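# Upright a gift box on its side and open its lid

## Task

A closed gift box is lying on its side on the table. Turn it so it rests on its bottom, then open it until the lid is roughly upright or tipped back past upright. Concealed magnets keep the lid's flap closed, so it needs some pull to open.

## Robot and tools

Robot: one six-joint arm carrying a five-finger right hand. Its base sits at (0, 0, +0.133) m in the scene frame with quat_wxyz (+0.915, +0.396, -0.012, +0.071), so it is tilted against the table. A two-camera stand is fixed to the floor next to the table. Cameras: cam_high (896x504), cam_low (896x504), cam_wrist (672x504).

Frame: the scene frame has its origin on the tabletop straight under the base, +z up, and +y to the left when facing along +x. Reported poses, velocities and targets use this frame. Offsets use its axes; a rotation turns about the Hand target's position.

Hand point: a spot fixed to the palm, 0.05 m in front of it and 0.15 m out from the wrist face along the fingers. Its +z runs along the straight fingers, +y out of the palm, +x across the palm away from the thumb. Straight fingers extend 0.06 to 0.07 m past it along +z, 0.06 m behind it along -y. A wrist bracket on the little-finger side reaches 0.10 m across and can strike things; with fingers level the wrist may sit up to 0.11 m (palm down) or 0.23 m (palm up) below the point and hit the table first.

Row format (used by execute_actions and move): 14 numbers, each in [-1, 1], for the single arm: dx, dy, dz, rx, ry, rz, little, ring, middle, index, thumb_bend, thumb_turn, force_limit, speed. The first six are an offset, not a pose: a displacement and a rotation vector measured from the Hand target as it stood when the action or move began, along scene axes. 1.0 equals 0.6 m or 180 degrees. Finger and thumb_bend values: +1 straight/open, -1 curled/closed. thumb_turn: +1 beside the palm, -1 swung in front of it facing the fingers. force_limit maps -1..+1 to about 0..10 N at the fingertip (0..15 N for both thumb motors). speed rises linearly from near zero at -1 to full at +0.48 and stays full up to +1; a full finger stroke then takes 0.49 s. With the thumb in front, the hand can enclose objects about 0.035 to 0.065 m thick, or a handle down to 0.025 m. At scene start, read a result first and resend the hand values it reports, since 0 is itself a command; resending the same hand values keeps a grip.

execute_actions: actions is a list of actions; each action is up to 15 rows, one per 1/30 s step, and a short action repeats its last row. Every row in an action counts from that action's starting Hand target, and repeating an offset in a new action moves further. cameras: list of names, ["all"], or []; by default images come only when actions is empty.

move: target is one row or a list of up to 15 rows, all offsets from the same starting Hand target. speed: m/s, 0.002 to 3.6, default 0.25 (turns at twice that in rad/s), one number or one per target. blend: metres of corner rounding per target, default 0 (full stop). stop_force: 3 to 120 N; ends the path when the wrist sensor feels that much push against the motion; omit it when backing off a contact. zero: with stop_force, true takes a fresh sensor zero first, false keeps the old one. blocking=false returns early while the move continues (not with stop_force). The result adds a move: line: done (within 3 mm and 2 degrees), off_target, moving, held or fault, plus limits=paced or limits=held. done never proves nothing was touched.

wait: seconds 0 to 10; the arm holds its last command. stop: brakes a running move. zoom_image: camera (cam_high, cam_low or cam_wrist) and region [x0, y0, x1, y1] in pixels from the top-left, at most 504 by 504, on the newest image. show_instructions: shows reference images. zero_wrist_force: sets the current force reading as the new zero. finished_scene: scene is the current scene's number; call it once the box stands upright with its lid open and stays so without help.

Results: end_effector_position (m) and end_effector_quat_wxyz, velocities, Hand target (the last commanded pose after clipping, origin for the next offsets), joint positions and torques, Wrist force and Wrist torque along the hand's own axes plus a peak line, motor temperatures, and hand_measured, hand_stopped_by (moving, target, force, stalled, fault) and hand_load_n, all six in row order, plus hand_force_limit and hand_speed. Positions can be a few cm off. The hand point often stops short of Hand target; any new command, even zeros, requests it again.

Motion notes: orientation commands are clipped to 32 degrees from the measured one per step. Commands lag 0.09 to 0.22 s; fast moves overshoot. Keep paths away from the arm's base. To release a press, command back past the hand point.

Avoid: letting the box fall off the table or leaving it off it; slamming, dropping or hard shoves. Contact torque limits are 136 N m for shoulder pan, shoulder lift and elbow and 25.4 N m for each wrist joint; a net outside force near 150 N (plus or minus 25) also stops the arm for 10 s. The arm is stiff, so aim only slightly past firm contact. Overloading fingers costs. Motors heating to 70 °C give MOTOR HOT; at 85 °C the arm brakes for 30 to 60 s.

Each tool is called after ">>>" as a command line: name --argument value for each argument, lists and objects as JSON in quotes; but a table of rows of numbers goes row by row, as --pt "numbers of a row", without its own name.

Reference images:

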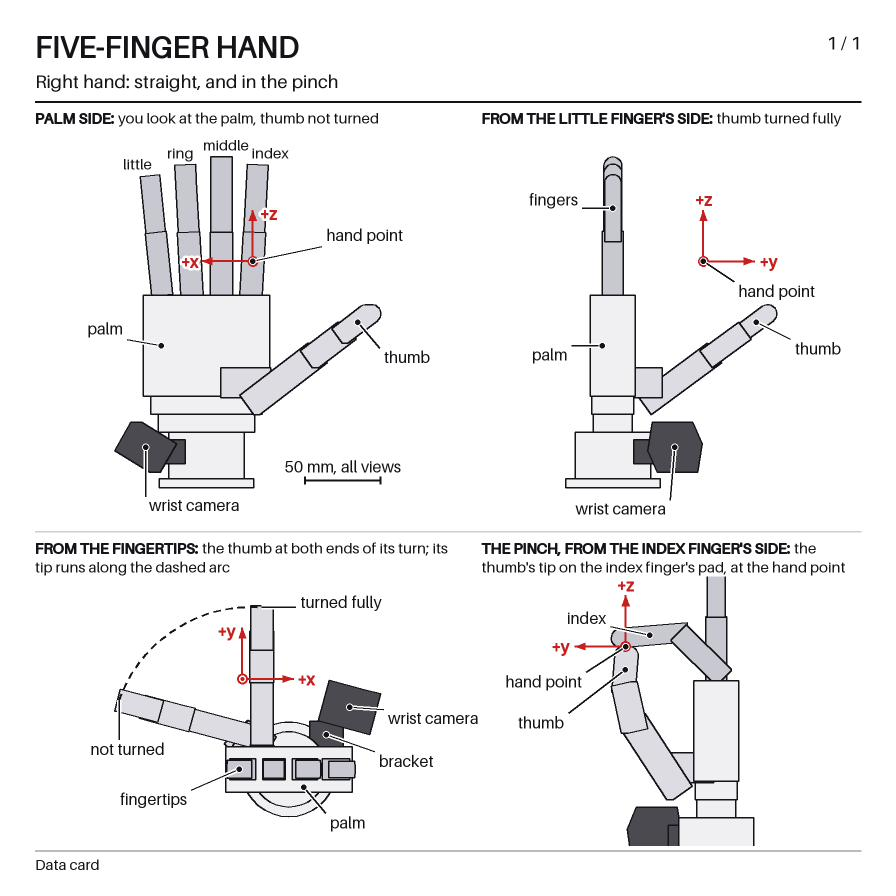

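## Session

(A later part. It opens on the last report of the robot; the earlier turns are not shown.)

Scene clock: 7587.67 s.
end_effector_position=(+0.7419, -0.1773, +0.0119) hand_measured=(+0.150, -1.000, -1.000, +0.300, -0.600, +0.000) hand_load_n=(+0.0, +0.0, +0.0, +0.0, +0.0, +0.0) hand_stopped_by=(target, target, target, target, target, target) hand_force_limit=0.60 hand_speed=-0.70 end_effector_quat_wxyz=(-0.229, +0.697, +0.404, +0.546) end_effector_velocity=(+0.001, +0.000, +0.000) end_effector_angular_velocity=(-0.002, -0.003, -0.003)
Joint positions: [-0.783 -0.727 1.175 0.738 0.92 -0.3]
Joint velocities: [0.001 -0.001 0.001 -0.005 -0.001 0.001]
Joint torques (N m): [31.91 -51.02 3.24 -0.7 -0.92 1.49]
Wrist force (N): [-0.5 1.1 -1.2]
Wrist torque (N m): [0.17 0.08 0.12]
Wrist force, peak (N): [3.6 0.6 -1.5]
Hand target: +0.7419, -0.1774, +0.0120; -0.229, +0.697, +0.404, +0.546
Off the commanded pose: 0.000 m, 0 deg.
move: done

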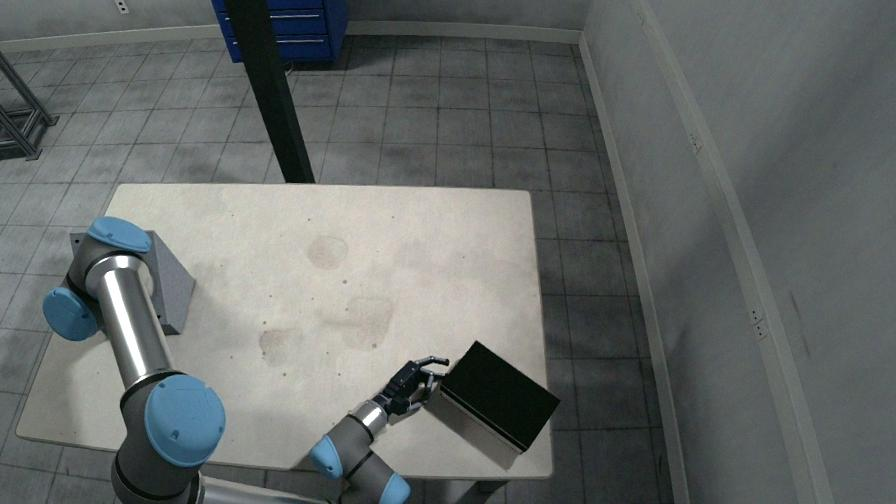

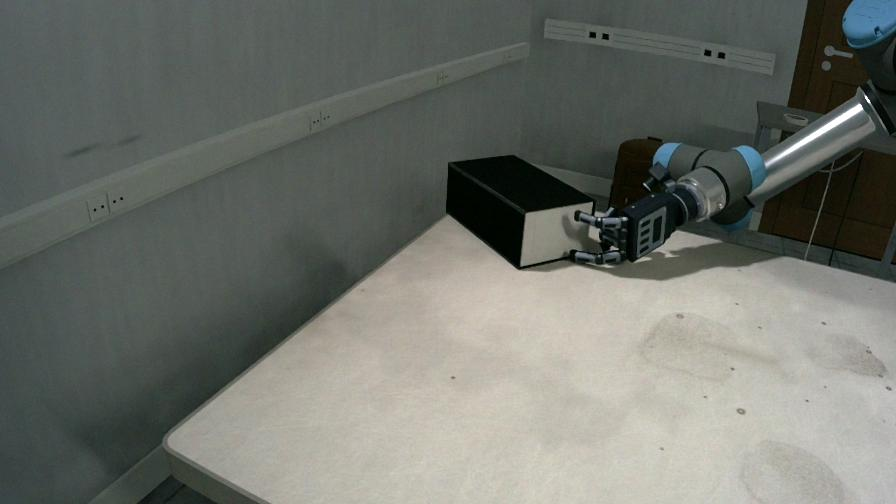

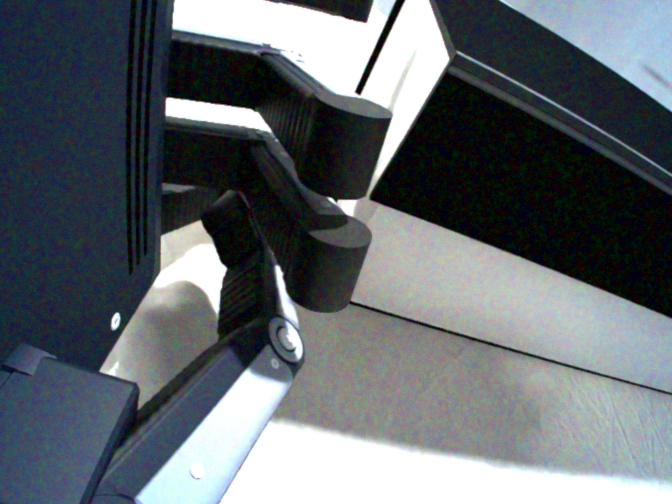

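>>> move --target '[0.0068, -0.0048, 0, 0, 0, 0, 0.15, -1, -1, 0.3, -0.6, 0, 0.6, -0.7]' --speed 0.02

>>> move --target '[0.0034, -0.0024, 0, 0, 0, 0, 0.15, -1, -1, 0.3, -0.6, 0, 0.6, -0.7]' --speed 0.02 --cameras '["cam_wrist"]'

>>> move --target '[0.0034, -0.0024, 0, 0, 0, 0, 0.15, -1, -1, 0.3, -0.6, 0, 0.6, -0.7]' --speed 0.02 --cameras '["cam_wrist"]'

>>> move --target '[0, 0, -0.012, 0, 0, 0, 0.15, -1, -1, 0.3, -0.6, 0, 0.6, -0.7]' --speed 0.004 --stop_force 3 --cameras '["cam_wrist"]'

Scene clock: 7598.43 s.
end_effector_position=(+0.7460, -0.1803, +0.0120) hand_measured=(+0.150, -1.000, -1.000, +0.300, -0.600, +0.000) hand_load_n=(+0.0, +0.0, +0.0, +0.0, +0.0, +0.0) hand_stopped_by=(target, target, target, target, target, target) hand_force_limit=0.60 hand_speed=-0.70 end_effector_quat_wxyz=(-0.229, +0.697, +0.404, +0.546)
Joint positions: [-0.782 -0.72 1.153 0.75 0.921 -0.298]
Joint torques (N m): [44.06 -47.99 2.09 1.57 -0.06 0.93]
Wrist force (N): [-0.3 0.8 -0.9]
Wrist torque (N m): [0.11 0.05 0.03]
Wrist force, peak (N): [-0.6 1.0 -1.2]
Hand target: +0.7460, -0.1803, +0.0120; -0.229, +0.697, +0.404, +0.546
Off the commanded pose: 0.000 m, 0 deg.
move: done

Scene clock: 7599.13 s.
end_effector_position=(+0.7481, -0.1817, +0.0120) hand_measured=(+0.150, -1.000, -1.000, +0.300, -0.600, +0.000) hand_load_n=(+0.0, +0.0, +0.0, +0.0, +0.0, +0.0) hand_stopped_by=(target, target, target, target, target, target) hand_force_limit=0.60 hand_speed=-0.70 end_effector_quat_wxyz=(-0.229, +0.697, +0.404, +0.546)
Joint positions: [-0.781 -0.716 1.142 0.757 0.921 -0.297]
Joint torques (N m): [45.61 -41.71 -0.37 3.22 -0.01 1.17]
Wrist force (N): [-0.2 0.7 -1.3]
Wrist torque (N m): [0.12 0.04 0.03]
Wrist force, peak (N): [-0.3 1.2 -0.8]
Hand target: +0.7480, -0.1817, +0.0120; -0.229, +0.697, +0.404, +0.546
Off the commanded pose: 0.000 m, 0 deg.
move: done
Images, in order (width x height): cam_wrist 672x504.

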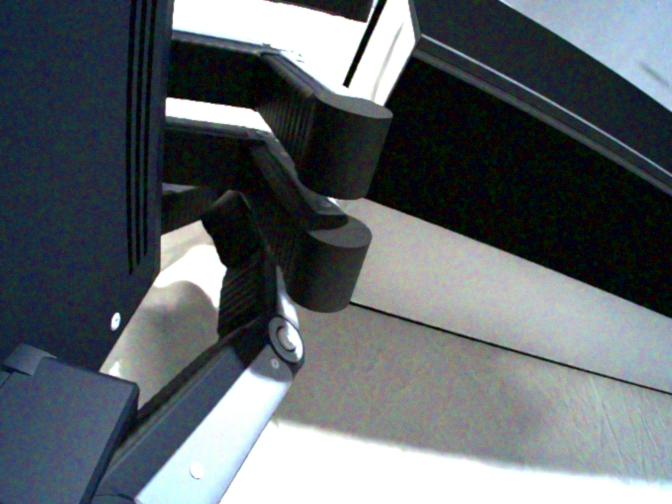

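Scene clock: 7599.83 s.
end_effector_position=(+0.7501, -0.1832, +0.0120) hand_measured=(+0.150, -1.000, -1.000, +0.300, -0.600, +0.000) hand_load_n=(+0.0, +0.0, +0.0, +0.5, -0.5, +0.0) hand_stopped_by=(target, target, target, target, target, target) hand_force_limit=0.60 hand_speed=-0.70 end_effector_quat_wxyz=(-0.229, +0.697, +0.404, +0.546)
Joint positions: [-0.78 -0.711 1.131 0.763 0.921 -0.297]
Joint torques (N m): [45.32 -42.64 -0.82 3.02 0.04 1.28]
Wrist force (N): [-0.1 0.2 -1.0]
Wrist torque (N m): [0.15 0.03 0.03]
Wrist force, peak (N): [-0.1 0.7 -1.3]
Hand target: +0.7501, -0.1831, +0.0120; -0.229, +0.697, +0.404, +0.546
Off the commanded pose: 0.000 m, 0 deg.
move: done
Images, in order (width x height): cam_wrist 672x504.

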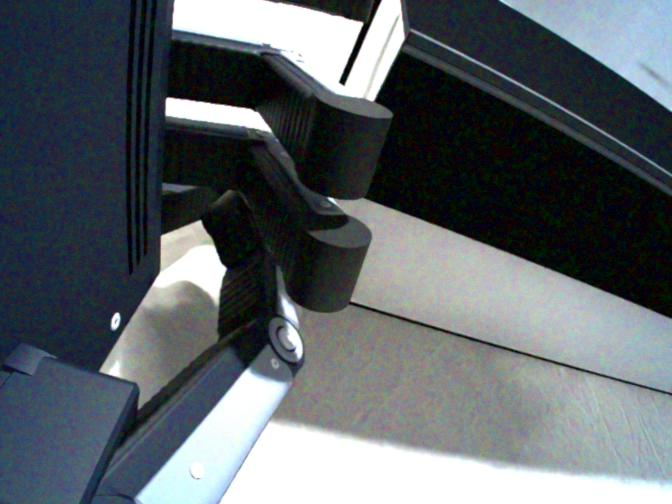

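Scene clock: 7601.67 s.
end_effector_position=(+0.7501, -0.1831, +0.0087) hand_measured=(+0.150, -1.000, -1.000, +0.300, -0.600, +0.000) hand_load_n=(+0.0, +0.0, +0.0, +0.0, +0.0, +0.0) hand_stopped_by=(target, target, target, target, target, target) hand_force_limit=0.60 hand_speed=-0.70 end_effector_quat_wxyz=(-0.229, +0.697, +0.404, +0.546)
Joint positions: [-0.783 -0.706 1.128 0.763 0.92 -0.3]
Joint torques (N m): [44.29 -53.25 0.68 1.89 0.75 1.22]
Wrist force (N): [2.6 0.1 -1.8]
Wrist torque (N m): [0.14 0.11 0.16]
Wrist force, peak (N): [3.5 0.3 -2.5]
Hand target: +0.7501, -0.1831, +0.0087; -0.229, +0.697, +0.404, +0.546 (not the last commanded pose)
Off the commanded pose: 0.004 m, 0 deg.
move: contact
Images, in order (width x height): cam_wrist 672x504.

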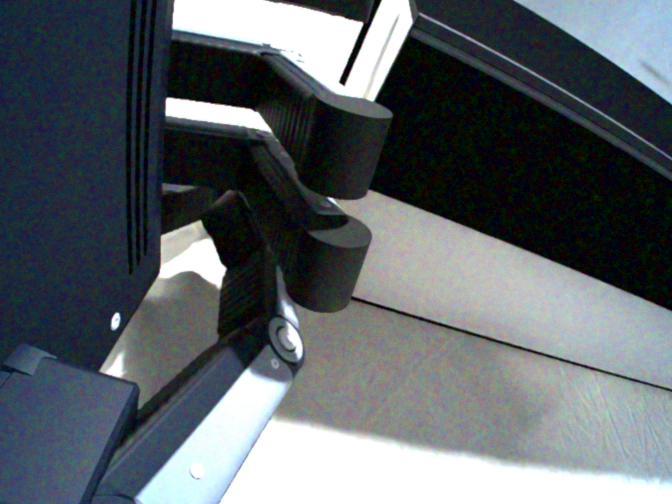

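>>> execute_actions --actions '[[[0,0,0,0,0,0,-0.08,-1,-1,0.3,-0.6,0,0.6,-0.85]]]'

>>> execute_actions --actions '[[[0,0,-0.0005,0,0,0,-0.2,-1,-1,0.3,-0.6,0,0.6,-0.92]]]'

>>> execute_actions --actions '[[[0,0,0,0,0,0,-0.25,-1,-1,0.3,-0.6,0,0.6,-0.95]]]' --cameras '["cam_low"]'

>>> zoom_image --camera "cam_low" --region '[440, 140, 640, 290]'

Scene clock: 7608.00 s.
end_effector_position=(+0.7501, -0.1831, +0.0087) hand_measured=(-0.080, -1.000, -1.000, +0.300, -0.600, +0.000) hand_load_n=(+0.0, +0.0, +0.0, +0.0, +0.5, +0.5) hand_stopped_by=(target, target, target, target, target, target) hand_force_limit=0.60 hand_speed=-0.85 end_effector_quat_wxyz=(-0.229, +0.697, +0.404, +0.546)
Joint positions: [-0.783 -0.706 1.128 0.763 0.92 -0.3]
Joint torques (N m): [44.57 -52.75 1.19 0.87 0.72 1.18]
Wrist force (N): [2.5 0.1 -1.9]
Wrist torque (N m): [0.13 0.13 0.16]
Wrist force, peak (N): [2.9 0.2 -1.8]
Hand target: +0.7501, -0.1831, +0.0087; -0.229, +0.697, +0.404, +0.546
Off the commanded pose: 0.000 m, 0 deg.

Scene clock: 7608.80 s.
end_effector_position=(+0.7501, -0.1832, +0.0084) hand_measured=(-0.198, -1.000, -1.000, +0.300, -0.600, +0.000) hand_load_n=(+6.5, +0.0, +0.5, -6.0, +0.0, +0.0) hand_stopped_by=(target, target, target, target, target, target) hand_force_limit=0.60 hand_speed=-0.92 end_effector_quat_wxyz=(-0.229, +0.697, +0.404, +0.546)
Joint positions: [-0.784 -0.706 1.128 0.763 0.92 -0.301]
Joint torques (N m): [31.32 -36.55 -10.66 1.85 -2.37 -0.66]
Wrist force (N): [3.3 0.1 -1.5]
Wrist torque (N m): [0.16 -0.11 0.02]
Wrist force, peak (N): [3.9 0.1 -2.1]
Hand target: +0.7501, -0.1831, +0.0084; -0.229, +0.697, +0.404, +0.546
Off the commanded pose: 0.000 m, 0 deg.

Scene clock: 7609.50 s.
end_effector_position=(+0.7501, -0.1831, +0.0084) hand_measured=(-0.210, -1.000, -1.000, +0.300, -0.600, +0.000) hand_load_n=(+7.5, +0.0, +0.0, -7.0, +0.0, +0.0) hand_stopped_by=(force, target, target, target, target, target) hand_force_limit=0.60 hand_speed=-0.95 end_effector_quat_wxyz=(-0.229, +0.697, +0.404, +0.546)
Joint positions: [-0.784 -0.706 1.128 0.763 0.92 -0.301]
Joint torques (N m): [31.11 -37.11 -10.39 2.81 -0.67 0.32]
Wrist force (N): [5.3 -1.0 -1.3]
Wrist torque (N m): [0.10 -0.09 -0.04]
Wrist force, peak (N): [5.8 -1.3 -1.4]
Hand target: +0.7501, -0.1831, +0.0084; -0.229, +0.697, +0.404, +0.546
Off the commanded pose: 0.000 m, 0 deg.
Images, in order (width x height): cam_low 896x504.

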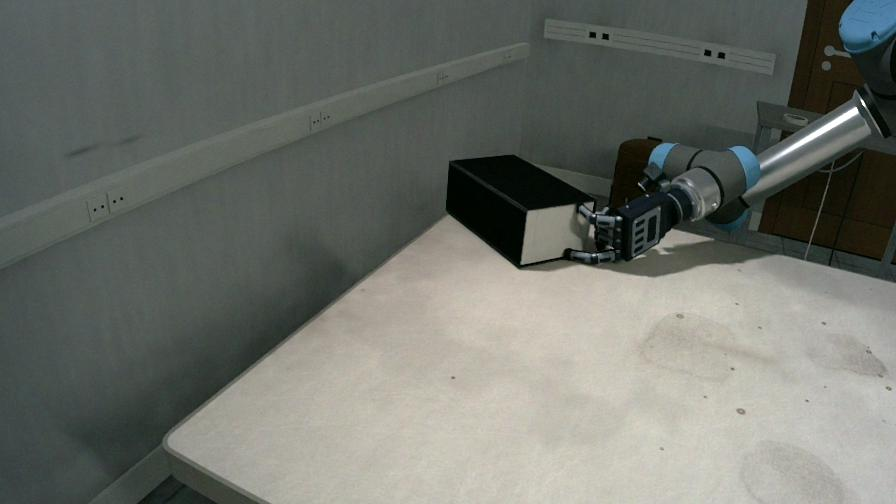

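Scaled by 2.520 from the camera's 896x504 image, which has a finer 1280x720 frame.

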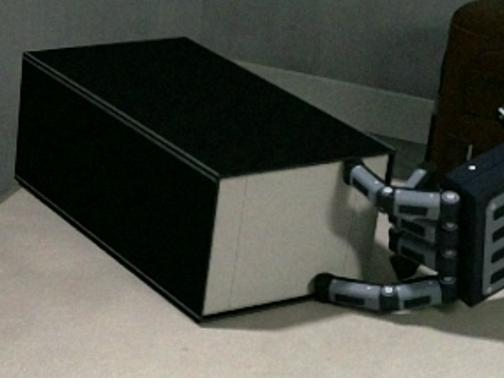

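>>> execute_actions --actions '[[[0.0002,0.0003,0.0008,-0.0068,0.0048,0,-0.25,-1,-1,0.3,-0.6,0,0.6,-0.95]]]'

>>> execute_actions --actions '[[[0,0,-0.0004,0,0,0,-0.28,-1,-1,0.3,-0.6,0,0.6,-0.95]]]'

>>> execute_actions --actions '[[[0,0,0,0,0,0,-0.33,-1,-1,0.3,-0.6,0,0.7,-0.95]]]' --cameras '["cam_low"]'

>>> zoom_image --camera "cam_low" --region '[440, 140, 640, 290]'

Scene clock: 7615.13 s.
end_effector_position=(+0.7502, -0.1830, +0.0089) hand_measured=(-0.212, -1.000, -1.000, +0.300, -0.600, +0.000) hand_load_n=(+0.5, +0.0, +0.0, -3.5, +0.0, +0.0) hand_stopped_by=(force, target, target, target, target, target) hand_force_limit=0.60 hand_speed=-0.95 end_effector_quat_wxyz=(-0.225, +0.704, +0.408, +0.537)
Joint positions: [-0.774 -0.714 1.132 0.754 0.949 -0.287]
Joint torques (N m): [36.98 -35.98 -10.55 4.26 0.65 0.5]
Wrist force (N): [0.8 0.8 -1.5]
Wrist torque (N m): [0.01 0.20 0.03]
Wrist force, peak (N): [6.1 -0.2 -1.7]
Hand target: +0.7502, -0.1830, +0.0089; -0.225, +0.704, +0.408, +0.537
Off the commanded pose: 0.000 m, 0 deg.

Scene clock: 7615.87 s.
end_effector_position=(+0.7502, -0.1830, +0.0086) hand_measured=(-0.278, -1.000, -1.000, +0.300, -0.600, +0.000) hand_load_n=(+5.0, +0.0, +0.0, -5.5, +0.0, +0.0) hand_stopped_by=(target, target, target, target, target, target) hand_force_limit=0.60 hand_speed=-0.95 end_effector_quat_wxyz=(-0.225, +0.704, +0.408, +0.537)
Joint positions: [-0.774 -0.713 1.132 0.754 0.949 -0.287]
Joint torques (N m): [29.09 -42.41 -6.91 2.38 -2.65 -0.68]
Wrist force (N): [4.2 -0.4 -2.0]
Wrist torque (N m): [0.06 0.01 -0.02]
Wrist force, peak (N): [4.7 -0.4 -2.2]
Hand target: +0.7502, -0.1830, +0.0087; -0.225, +0.704, +0.408, +0.537
Off the commanded pose: 0.000 m, 0 deg.

Scene clock: 7616.57 s.
end_effector_position=(+0.7502, -0.1830, +0.0087) hand_measured=(-0.330, -1.000, -1.000, +0.300, -0.600, +0.000) hand_load_n=(+3.5, +0.0, +0.0, -4.5, +0.0, +0.0) hand_stopped_by=(target, target, target, target, target, target) hand_force_limit=0.70 hand_speed=-0.95 end_effector_quat_wxyz=(-0.225, +0.704, +0.408, +0.537)
Joint positions: [-0.774 -0.713 1.132 0.754 0.949 -0.287]
Joint torques (N m): [30.38 -49.16 -2.24 0.03 -2.57 0.02]
Wrist force (N): [4.2 -0.5 -1.9]
Wrist torque (N m): [0.09 0.02 0.01]
Wrist force, peak (N): [4.8 -0.7 -1.9]
Hand target: +0.7502, -0.1830, +0.0087; -0.225, +0.704, +0.408, +0.537
Off the commanded pose: 0.000 m, 0 deg.
Images, in order (width x height): cam_low 896x504.

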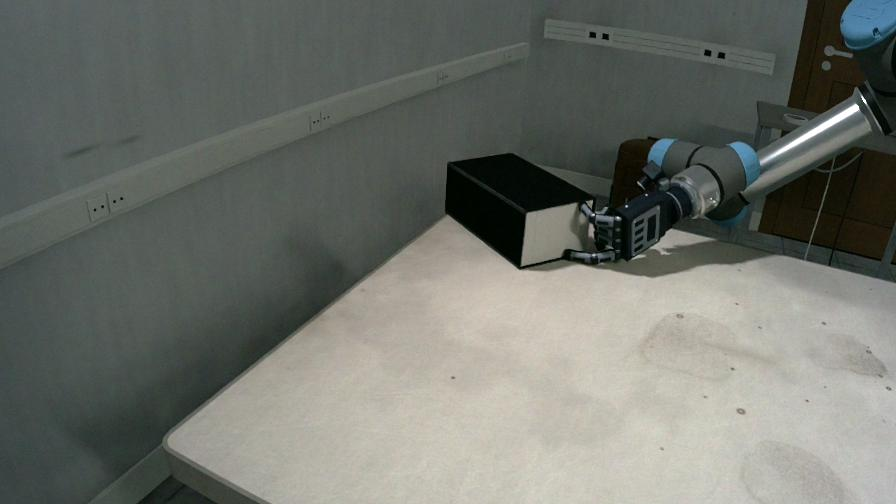

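Scaled by 2.520 from the camera's 896x504 image, which has a finer 1280x720 frame.

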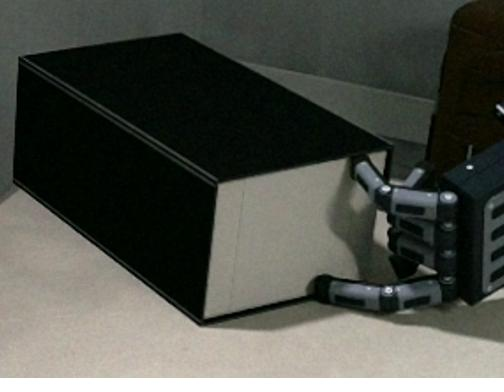

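>>> execute_actions --actions '[[[0,0,0,0,0,0,-0.37,-1,-1,0.3,-0.6,0,0.7,-0.95]]]'

>>> execute_actions --actions '[[[0,0,0,0,0,0,-0.41,-1,-1,0.3,-0.6,0,0.7,-0.95]]]'

>>> execute_actions --actions '[[[0.0005,0.0007,0.0016,-0.0091,0.0064,0,-0.41,-1,-1,0.3,-0.6,0,0.7,-0.95]]]'

>>> execute_actions --actions '[[[0,0,0,0,0,0,-0.46,-1,-1,0.3,-0.6,0,0.7,-0.95]]]' --cameras '["cam_low"]'

>>> zoom_image --camera "cam_low" --region '[440, 140, 640, 290]'

Scene clock: 7621.20 s.
end_effector_position=(+0.7502, -0.1830, +0.0087) hand_measured=(-0.370, -1.000, -1.000, +0.300, -0.600, +0.000) hand_load_n=(+3.0, +0.0, +0.0, -4.0, +0.0, +0.0) hand_stopped_by=(target, target, target, target, target, target) hand_force_limit=0.70 hand_speed=-0.95 end_effector_quat_wxyz=(-0.225, +0.704, +0.408, +0.537)
Joint positions: [-0.774 -0.713 1.132 0.754 0.949 -0.287]
Joint torques (N m): [34.28 -51.53 0.79 -0.34 -2.52 0.74]
Wrist force (N): [3.9 -0.3 -2.1]
Wrist torque (N m): [0.10 0.05 0.03]
Wrist force, peak (N): [4.6 -0.8 -2.0]
Hand target: +0.7502, -0.1830, +0.0087; -0.225, +0.704, +0.408, +0.537
Off the commanded pose: 0.000 m, 0 deg.

Scene clock: 7621.90 s.
end_effector_position=(+0.7502, -0.1830, +0.0087) hand_measured=(-0.410, -1.000, -1.000, +0.300, -0.600, +0.000) hand_load_n=(+2.5, +0.0, +0.0, -4.0, +0.0, +0.0) hand_stopped_by=(target, target, target, target, target, target) hand_force_limit=0.70 hand_speed=-0.95 end_effector_quat_wxyz=(-0.225, +0.704, +0.408, +0.537)
Joint positions: [-0.774 -0.713 1.132 0.754 0.949 -0.287]
Joint torques (N m): [34.69 -51.78 0.01 -0.27 -2.47 0.79]
Wrist force (N): [4.2 -0.3 -2.2]
Wrist torque (N m): [0.09 0.02 0.05]
Wrist force, peak (N): [4.2 -0.6 -2.4]
Hand target: +0.7502, -0.1830, +0.0087; -0.225, +0.704, +0.408, +0.537
Off the commanded pose: 0.000 m, 0 deg.

Scene clock: 7622.60 s.
end_effector_position=(+0.7505, -0.1826, +0.0096) hand_measured=(-0.410, -1.000, -1.000, +0.300, -0.600, +0.000) hand_load_n=(-0.5, +0.0, +0.0, -3.0, +0.0, +0.0) hand_stopped_by=(target, target, target, target, target, target) hand_force_limit=0.70 hand_speed=-0.95 end_effector_quat_wxyz=(-0.219, +0.712, +0.413, +0.524)
Joint positions: [-0.759 -0.723 1.137 0.744 0.989 -0.268]
Joint torques (N m): [35.28 -33.84 -10.77 3.79 2.11 0.9]
Wrist force (N): [7.1 1.4 -3.0]
Wrist torque (N m): [0.06 0.24 0.15]
Wrist force, peak (N): [7.1 1.4 -3.0]
Hand target: +0.7505, -0.1825, +0.0096; -0.219, +0.712, +0.413, +0.524
Off the commanded pose: 0.000 m, 0 deg.

Scene clock: 7623.30 s.
end_effector_position=(+0.7505, -0.1826, +0.0096) hand_measured=(-0.460, -1.000, -1.000, +0.300, -0.600, +0.000) hand_load_n=(+1.0, +0.0, +0.0, -3.0, +0.0, +0.0) hand_stopped_by=(target, target, target, target, target, target) hand_force_limit=0.70 hand_speed=-0.95 end_effector_quat_wxyz=(-0.219, +0.712, +0.413, +0.524)
Joint positions: [-0.759 -0.723 1.137 0.744 0.989 -0.268]
Joint torques (N m): [40.43 -35.25 -9.99 3.7 1.44 1.15]
Wrist force (N): [6.5 2.2 -2.3]
Wrist torque (N m): [0.07 0.23 0.18]
Wrist force, peak (N): [6.6 1.5 -3.4]
Hand target: +0.7505, -0.1825, +0.0096; -0.219, +0.712, +0.413, +0.524
Off the commanded pose: 0.000 m, 0 deg.
Images, in order (width x height): cam_low 896x504.

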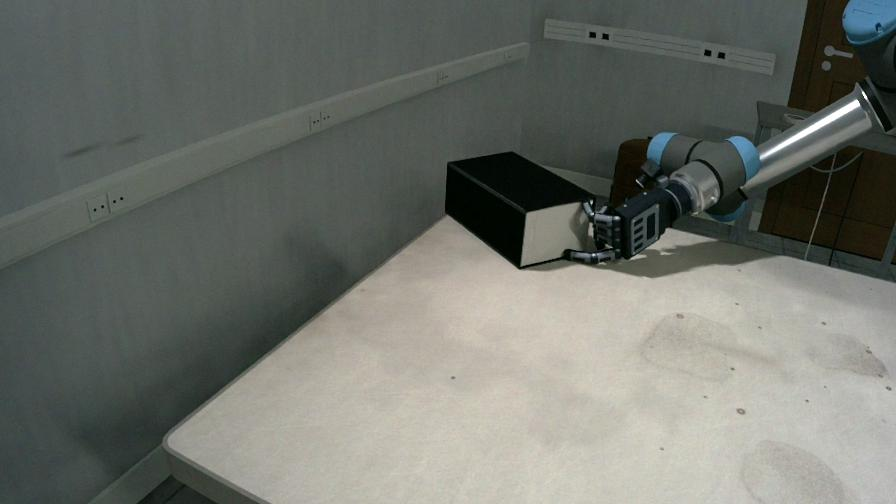

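Scaled by 2.520 from the camera's 896x504 image, which has a finer 1280x720 frame.

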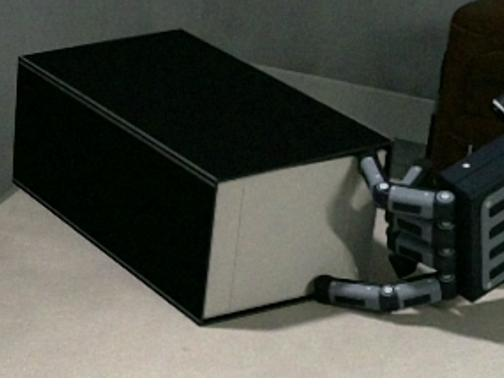

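>>> execute_actions --actions '[[[0.0010,0.0003,0.0024,-0.0059,0.0110,0,-0.46,-1,-1,0.3,-0.6,0,0.7,-0.95]]]'

>>> execute_actions --actions '[[[0,0,0,0,0,0,-0.52,-1,-1,0.3,-0.6,0,0.7,-0.95]]]' --cameras '["cam_low"]'

>>> zoom_image --camera "cam_low" --region '[440, 140, 640, 290]'

Scene clock: 7629.60 s.
end_effector_position=(+0.7511, -0.1824, +0.0110) hand_measured=(-0.460, -1.000, -1.000, +0.300, -0.600, +0.000) hand_load_n=(+0.5, +0.0, +0.0, -0.5, +0.0, +0.0) hand_stopped_by=(target, target, target, target, target, target) hand_force_limit=0.70 hand_speed=-0.95 end_effector_quat_wxyz=(-0.219, +0.723, +0.414, +0.507)
Joint positions: [-0.742 -0.729 1.13 0.748 1.032 -0.235]
Joint torques (N m): [44.83 -36.65 0.96 -0.41 0.46 1.27]
Wrist force (N): [0.5 1.1 -0.9]
Wrist torque (N m): [0.09 0.06 0.15]
Wrist force, peak (N): [6.8 2.4 -2.1]
Hand target: +0.7511, -0.1824, +0.0111; -0.219, +0.723, +0.414, +0.507
Off the commanded pose: 0.000 m, 0 deg.

Scene clock: 7630.30 s.
end_effector_position=(+0.7511, -0.1824, +0.0111) hand_measured=(-0.520, -1.000, -1.000, +0.300, -0.600, +0.000) hand_load_n=(+0.5, +0.0, +0.0, -0.5, +0.0, +0.0) hand_stopped_by=(target, target, target, target, target, target) hand_force_limit=0.70 hand_speed=-0.95 end_effector_quat_wxyz=(-0.219, +0.723, +0.414, +0.507)
Joint positions: [-0.742 -0.729 1.13 0.748 1.033 -0.235]
Joint torques (N m): [46.3 -36.58 0.55 -0.58 0.27 1.58]
Wrist force (N): [0.2 1.0 -0.7]
Wrist torque (N m): [0.09 0.05 0.13]
Wrist force, peak (N): [0.7 1.5 -1.1]
Hand target: +0.7511, -0.1824, +0.0111; -0.219, +0.723, +0.414, +0.507
Off the commanded pose: 0.000 m, 0 deg.
Images, in order (width x height): cam_low 896x504.

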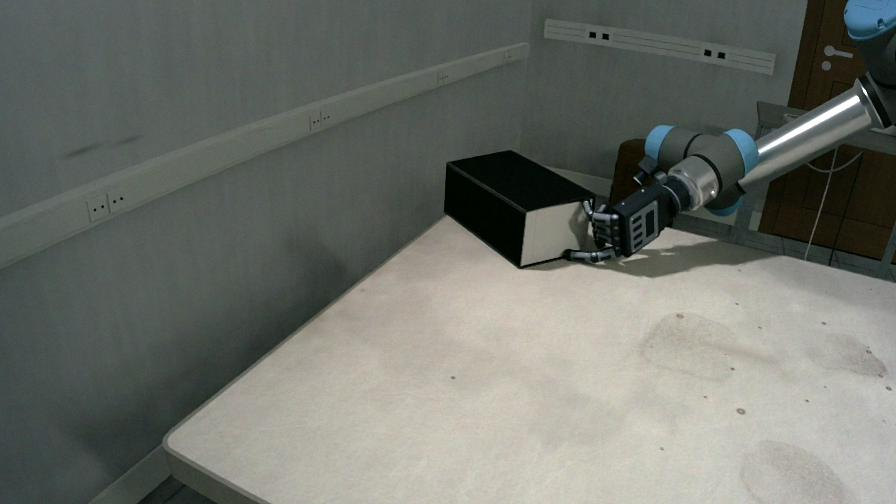

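Scaled by 2.520 from the camera's 896x504 image, which has a finer 1280x720 frame.

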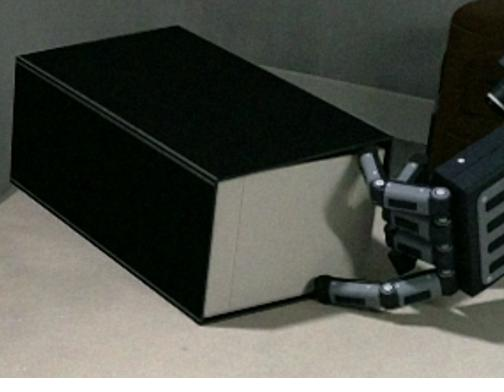

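>>> execute_actions --actions '[[[0.0019,0.0012,0.0035,-0.0134,0.0196,0,-0.52,-1,-1,0.3,-0.6,0,0.7,-0.95]]]'

>>> execute_actions --actions '[[[0,0,0,0,0,0,-0.6,-1,-1,0.3,-0.6,0,0.7,-0.93]]]'

>>> execute_actions --actions '[[[0.0019,0.0012,0.0038,-0.0134,0.0196,0,-0.6,-1,-1,0.3,-0.6,0,0.7,-0.93]]]'

>>> execute_actions --actions '[[[0,0,0,0,0,0,-0.66,-1,-1,0.3,-0.6,0,0.7,-0.93]]]' --cameras '["cam_low","cam_wrist"]'

>>> zoom_image --camera "cam_low" --region '[440, 140, 640, 290]'

Scene clock: 7653.07 s.
end_effector_position=(+0.7522, -0.1816, +0.0131) hand_measured=(-0.520, -1.000, -1.000, +0.300, -0.600, +0.000) hand_load_n=(+0.0, +0.0, +0.0, -1.0, +0.0, +0.5) hand_stopped_by=(target, target, target, target, target, target) hand_force_limit=0.70 hand_speed=-0.95 end_effector_quat_wxyz=(-0.216, +0.743, +0.418, +0.476)
Joint positions: [-0.709 -0.736 1.115 0.756 1.118 -0.18]
Joint torques (N m): [46.45 -52.18 0.32 -0.49 0.39 1.51]
Wrist force (N): [0.7 0.8 -1.8]
Wrist torque (N m): [0.04 0.02 0.14]
Wrist force, peak (N): [3.5 0.9 -1.1]
Hand target: +0.7523, -0.1816, +0.0132; -0.216, +0.743, +0.418, +0.476
Off the commanded pose: 0.000 m, 0 deg.

Scene clock: 7653.77 s.
end_effector_position=(+0.7523, -0.1816, +0.0132) hand_measured=(-0.600, -1.000, -1.000, +0.300, -0.600, +0.000) hand_load_n=(+0.5, +0.0, +0.0, -1.0, +0.0, +0.0) hand_stopped_by=(target, target, target, target, target, target) hand_force_limit=0.70 hand_speed=-0.93 end_effector_quat_wxyz=(-0.216, +0.743, +0.418, +0.476)
Joint positions: [-0.709 -0.736 1.115 0.756 1.118 -0.18]
Joint torques (N m): [47.04 -51.75 0.17 -0.49 0.15 1.42]
Wrist force (N): [0.5 0.8 -1.3]
Wrist torque (N m): [0.07 -0.01 0.13]
Wrist force, peak (N): [0.6 0.7 -1.9]
Hand target: +0.7523, -0.1816, +0.0132; -0.216, +0.743, +0.418, +0.476
Off the commanded pose: 0.000 m, 0 deg.

Scene clock: 7654.47 s.
end_effector_position=(+0.7534, -0.1809, +0.0154) hand_measured=(-0.600, -1.000, -1.000, +0.300, -0.600, +0.000) hand_load_n=(+0.0, +0.0, +0.0, +0.0, +0.0, +0.0) hand_stopped_by=(target, target, target, target, target, target) hand_force_limit=0.70 hand_speed=-0.93 end_effector_quat_wxyz=(-0.214, +0.761, +0.421, +0.444)
Joint positions: [-0.674 -0.736 1.092 0.773 1.203 -0.126]
Joint torques (N m): [47.9 -51.98 -5 -0.48 0.17 1.44]
Wrist force (N): [-0.1 0.8 -0.5]
Wrist torque (N m): [0.03 -0.04 0.14]
Wrist force, peak (N): [1.2 0.5 -2.3]
Hand target: +0.7534, -0.1809, +0.0154; -0.214, +0.761, +0.421, +0.444
Off the commanded pose: 0.000 m, 0 deg.

Scene clock: 7655.17 s.
end_effector_position=(+0.7534, -0.1809, +0.0154) hand_measured=(-0.660, -1.000, -1.000, +0.300, -0.600, +0.000) hand_load_n=(+0.5, +0.0, +0.0, -0.5, +0.0, +0.0) hand_stopped_by=(target, target, target, target, target, target) hand_force_limit=0.70 hand_speed=-0.93 end_effector_quat_wxyz=(-0.214, +0.761, +0.421, +0.444)
Joint positions: [-0.674 -0.736 1.092 0.773 1.203 -0.126]
Joint torques (N m): [48.09 -52.55 -9.5 -0.41 0.16 1.44]
Wrist force (N): [-0.2 0.6 -0.6]
Wrist torque (N m): [0.06 -0.04 0.14]
Wrist force, peak (N): [-0.3 0.9 -1.0]
Hand target: +0.7534, -0.1809, +0.0154; -0.214, +0.761, +0.421, +0.444
Off the commanded pose: 0.000 m, 0 deg.
Images, in order (width x height): cam_low 896x504, cam_wrist 672x504.

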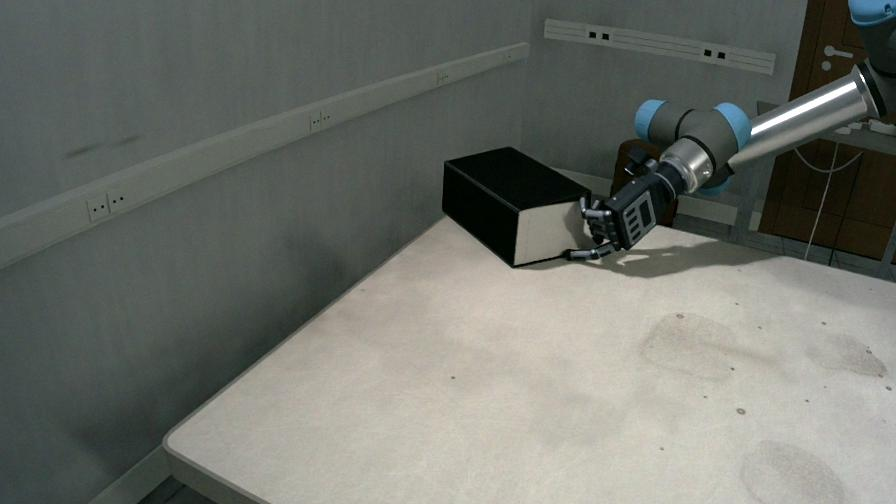

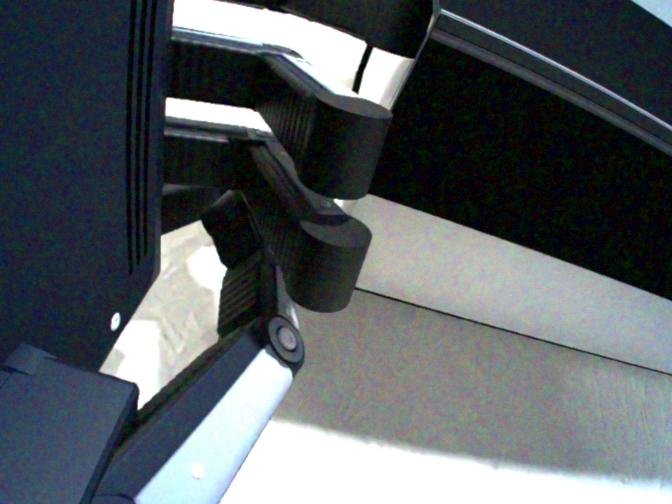

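Scaled by 2.520 from the camera's 896x504 image, which has a finer 1280x720 frame.

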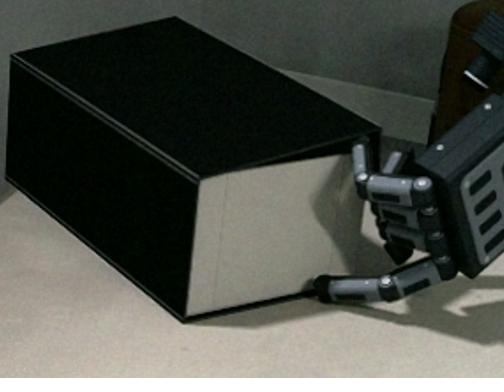

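>>> move --pt "0.0011 0.0016 0.0167 0 0 0 -0.66 -1 -1 0.3 -0.6 0 0.7 -0.93" --pt "0.003 0.0043 0.0333 0 0 0 -0.66 -1 -1 0.3 -0.6 0 0.7 -0.93" --speed 0.02 --cameras '["cam_low","cam_wrist"]'

>>> zoom_image --camera "cam_low" --region '[440, 130, 640, 280]'

Scene clock: 7661.00 s.
end_effector_position=(+0.7552, -0.1783, +0.0356) hand_measured=(-0.660, -1.000, -1.000, +0.300, -0.600, +0.000) hand_load_n=(+0.5, +0.0, +0.0, +0.0, +0.0, +0.0) hand_stopped_by=(target, target, target, target, target, target) hand_force_limit=0.70 hand_speed=-0.93 end_effector_quat_wxyz=(-0.214, +0.761, +0.421, +0.444)
Joint positions: [-0.649 -0.758 1.097 0.781 1.214 -0.102]
Joint torques (N m): [35.37 -40.26 -1.48 3.38 -0.68 -0.24]
Wrist force (N): [-0.7 0.5 -0.6]
Wrist torque (N m): [0.08 -0.03 0.05]
Wrist force, peak (N): [-0.7 1.1 -0.5]
Hand target: +0.7552, -0.1783, +0.0354; -0.214, +0.761, +0.421, +0.444
Off the commanded pose: 0.000 m, 0 deg.
move: done
Images, in order (width x height): cam_low 896x504, cam_wrist 672x504.

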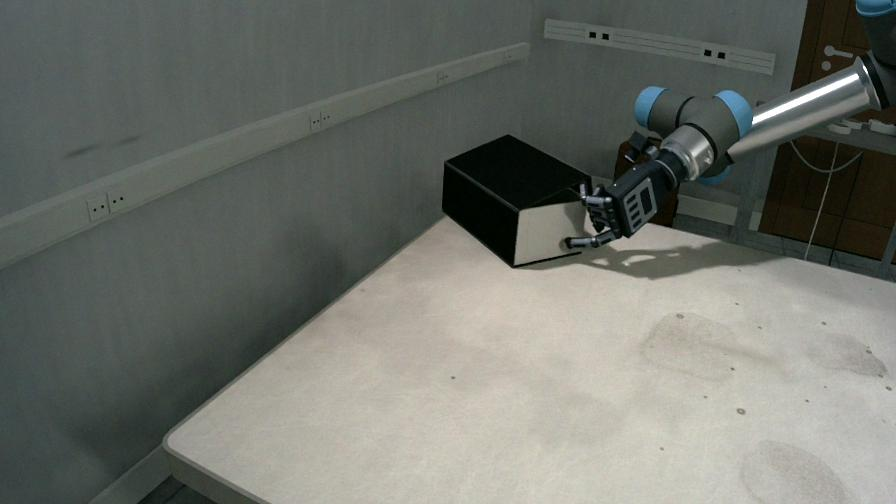

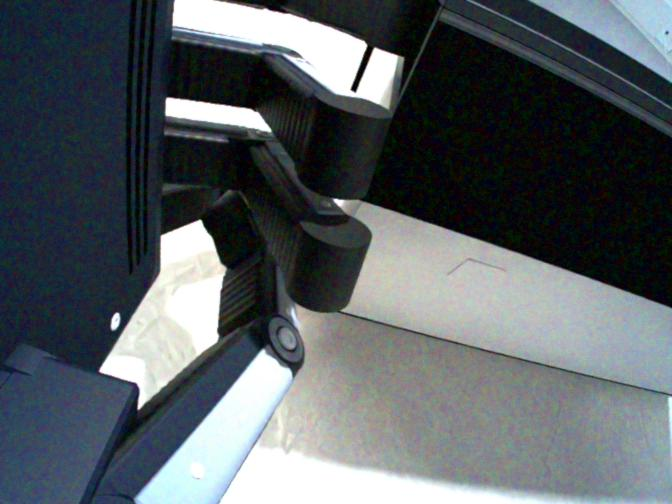

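Scaled by 2.520 from the camera's 896x504 image, which has a finer 1280x720 frame.

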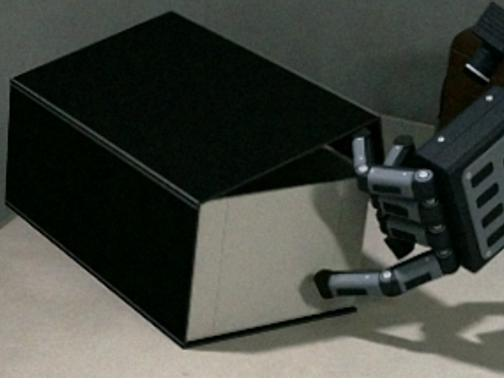

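>>> move --target '[0.0047, 0.0067, 0.025, 0, 0, 0, -0.66, -1, -1, 0.3, -0.6, 0, 0.7, -0.93]' --speed 0.02

>>> execute_actions --actions '[[[0,0,0,0,0,0,-0.66,-1,-1,1,-0.6,0,0.7,-0.7]]]' --cameras '["cam_low","cam_wrist"]'

>>> zoom_image --camera "cam_low" --region '[440, 130, 640, 280]'

Scene clock: 7669.80 s.
end_effector_position=(+0.7581, -0.1743, +0.0506) hand_measured=(-0.660, -1.000, -1.000, +0.300, -0.600, +0.000) hand_load_n=(+0.5, +0.0, +0.0, +0.0, +0.0, +0.0) hand_stopped_by=(target, target, target, target, target, target) hand_force_limit=0.70 hand_speed=-0.93 end_effector_quat_wxyz=(-0.214, +0.761, +0.421, +0.444)
Joint positions: [-0.626 -0.769 1.095 0.786 1.224 -0.08]
Joint torques (N m): [34.26 -44.13 -11.5 3.59 -0.72 -0.28]
Wrist force (N): [-0.6 0.5 -0.4]
Wrist torque (N m): [0.06 -0.06 0.05]
Wrist force, peak (N): [-0.8 0.8 -0.7]
Hand target: +0.7580, -0.1743, +0.0504; -0.214, +0.761, +0.421, +0.444
Off the commanded pose: 0.000 m, 0 deg.
move: done

Scene clock: 7670.93 s.
end_effector_position=(+0.7580, -0.1743, +0.0504) hand_measured=(-0.660, -1.000, -1.000, +1.000, -0.600, +0.000) hand_load_n=(+0.0, +0.0, +0.0, +0.0, +0.0, +0.0) hand_stopped_by=(target, target, target, target, target, target) hand_force_limit=0.70 hand_speed=-0.70 end_effector_quat_wxyz=(-0.214, +0.761, +0.421, +0.444)
Joint positions: [-0.627 -0.769 1.095 0.786 1.224 -0.081]
Joint torques (N m): [33.88 -35.72 -2.25 -0.16 -3.29 -1.32]
Wrist force (N): [-0.5 0.5 -0.9]
Wrist torque (N m): [0.08 -0.04 0.05]
Wrist force, peak (N): [-0.9 0.3 -0.9]
Hand target: +0.7580, -0.1743, +0.0504; -0.214, +0.761, +0.421, +0.444
Off the commanded pose: 0.000 m, 0 deg.
Images, in order (width x height): cam_low 896x504, cam_wrist 672x504.

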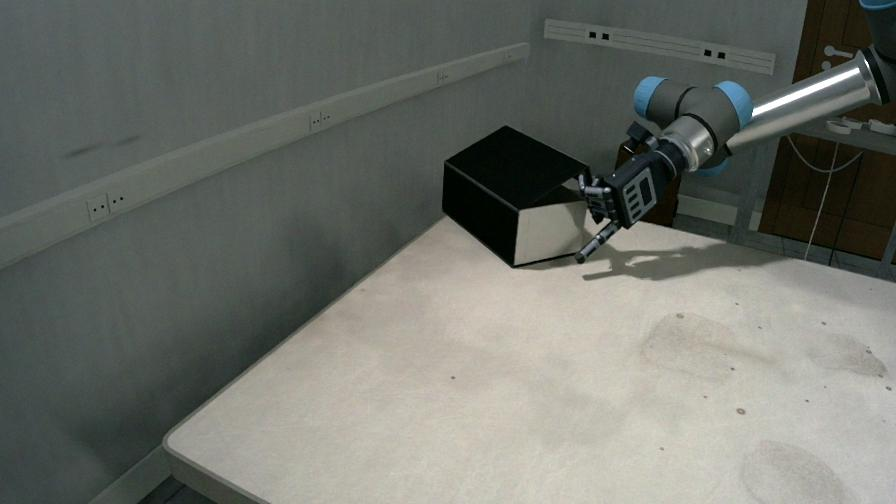

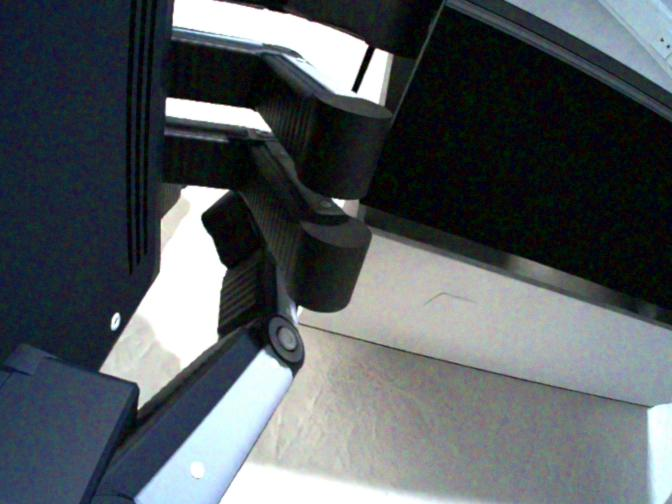

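Scaled by 2.520 from the camera's 896x504 image, which has a finer 1280x720 frame.

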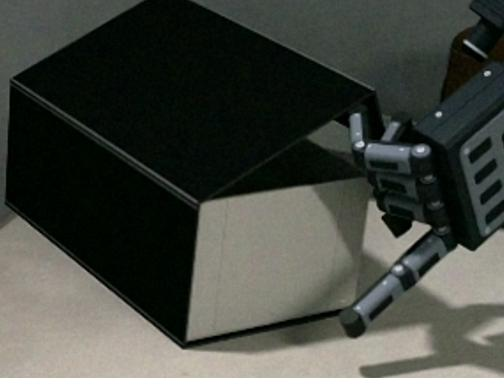

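>>> move --pt "0.0041 -0.0028 0 0 0 0 -0.66 -1 -1 1 -0.6 0 0.7 -0.7" --pt "0.0094 0.0047 0.0193 0 0 0 -0.66 -1 -1 1 -0.6 0 0.7 -0.7" --pt "0.0158 0.0139 0.0375 0 0 0 -0.66 -1 -1 1 -0.6 0 0.7 -0.7" --speed 0.02 --cameras '["cam_low","cam_wrist"]'

>>> zoom_image --camera "cam_low" --region '[440, 110, 640, 270]'

Scene clock: 7687.17 s.
end_effector_position=(+0.7675, -0.1660, +0.0730) hand_measured=(-0.660, -1.000, -1.000, +1.000, -0.600, +0.000) hand_load_n=(+0.0, -0.5, +0.0, +0.0, +0.0, +0.0) hand_stopped_by=(target, target, target, target, target, target) hand_force_limit=0.70 hand_speed=-0.70 end_effector_quat_wxyz=(-0.213, +0.761, +0.421, +0.444)
Joint positions: [-0.586 -0.77 1.068 0.802 1.242 -0.042]
Joint torques (N m): [33.02 -50.18 -6.4 3.36 -1.39 -0.59]
Wrist force (N): [-0.6 0.4 -0.8]
Wrist torque (N m): [0.08 -0.03 0.04]
Wrist force, peak (N): [-1.1 0.5 -0.9]
Hand target: +0.7675, -0.1660, +0.0729; -0.214, +0.761, +0.421, +0.444
Off the commanded pose: 0.000 m, 0 deg.
move: done
Images, in order (width x height): cam_low 896x504, cam_wrist 672x504.

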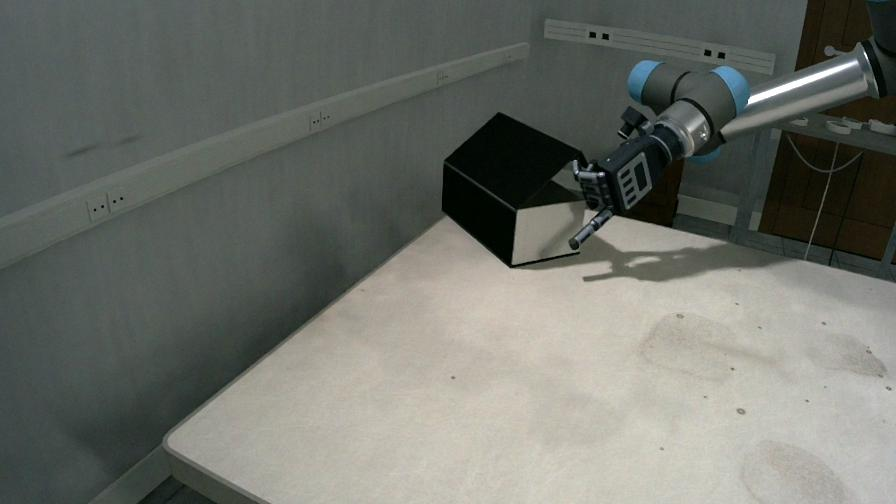

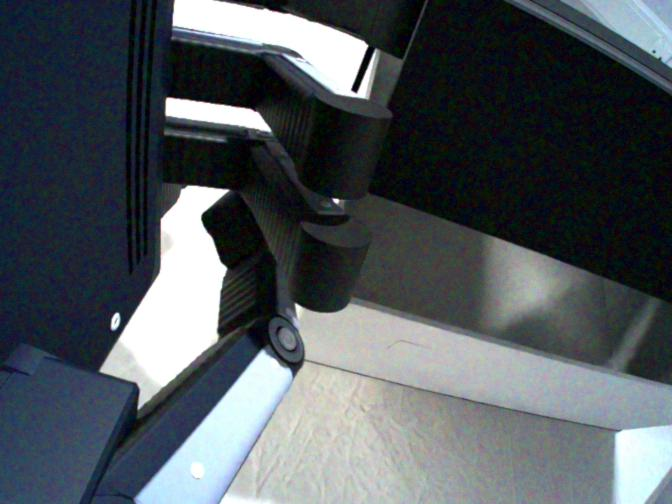

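Scaled by 2.520 from the camera's 896x504 image, which has a finer 1280x720 frame.

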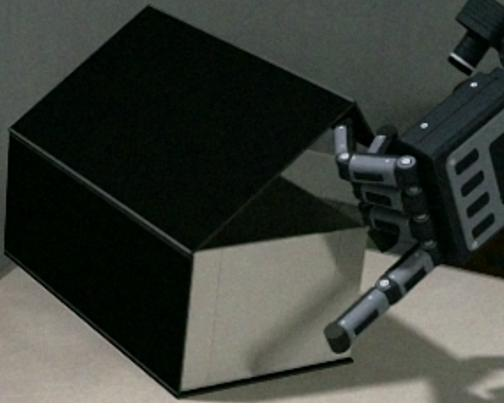

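>>> move --pt "0.0088 0.0126 0.0192 0 0 0 -0.66 -1 -1 1 -0.6 0 0.7 -0.7" --pt "0.0245 0.0234 0.0362 0 0 0 -0.66 -1 -1 1 -0.6 0 0.7 -0.7" --speed 0.025 --cameras '["cam_low","cam_wrist"]'

>>> zoom_image --camera "cam_low" --region '[440, 100, 640, 260]'

Scene clock: 7700.93 s.
end_effector_position=(+0.7822, -0.1518, +0.0947) hand_measured=(-0.660, -1.000, -1.000, +1.000, -0.600, +0.000) hand_load_n=(+0.0, -0.5, +0.0, +0.0, +0.0, +0.0) hand_stopped_by=(target, target, target, target, target, target) hand_force_limit=0.70 hand_speed=-0.70 end_effector_quat_wxyz=(-0.214, +0.761, +0.421, +0.444)
Joint positions: [-0.537 -0.752 1.018 0.82 1.265 0.004]
Joint torques (N m): [34.39 -50.25 -3.15 1.66 -1.82 -0.84]
Wrist force (N): [-0.5 0.3 -0.7]
Wrist torque (N m): [0.06 -0.02 0.04]
Wrist force, peak (N): [-0.8 0.3 -1.1]
Hand target: +0.7822, -0.1519, +0.0946; -0.214, +0.761, +0.421, +0.444
Off the commanded pose: 0.000 m, 0 deg.
move: done
Images, in order (width x height): cam_low 896x504, cam_wrist 672x504.

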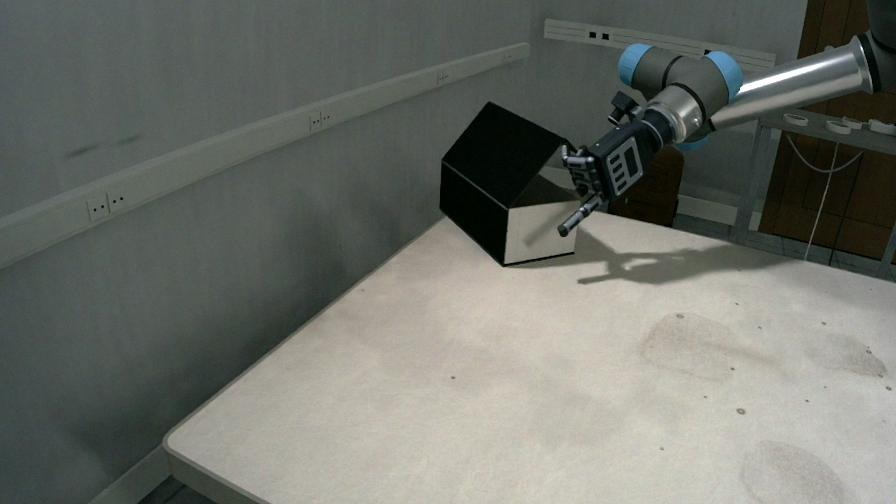

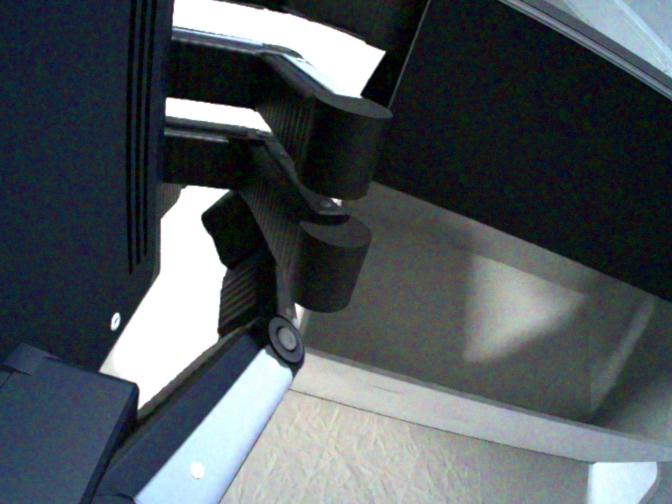

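Scaled by 2.520 from the camera's 896x504 image, which has a finer 1280x720 frame.

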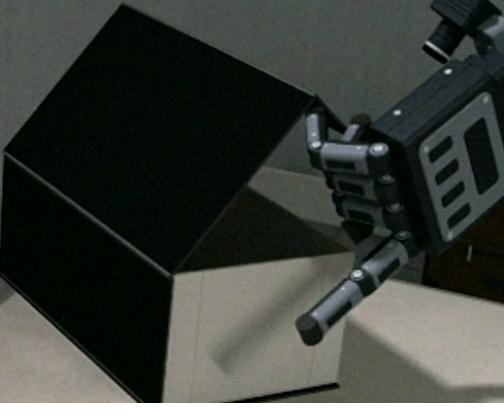

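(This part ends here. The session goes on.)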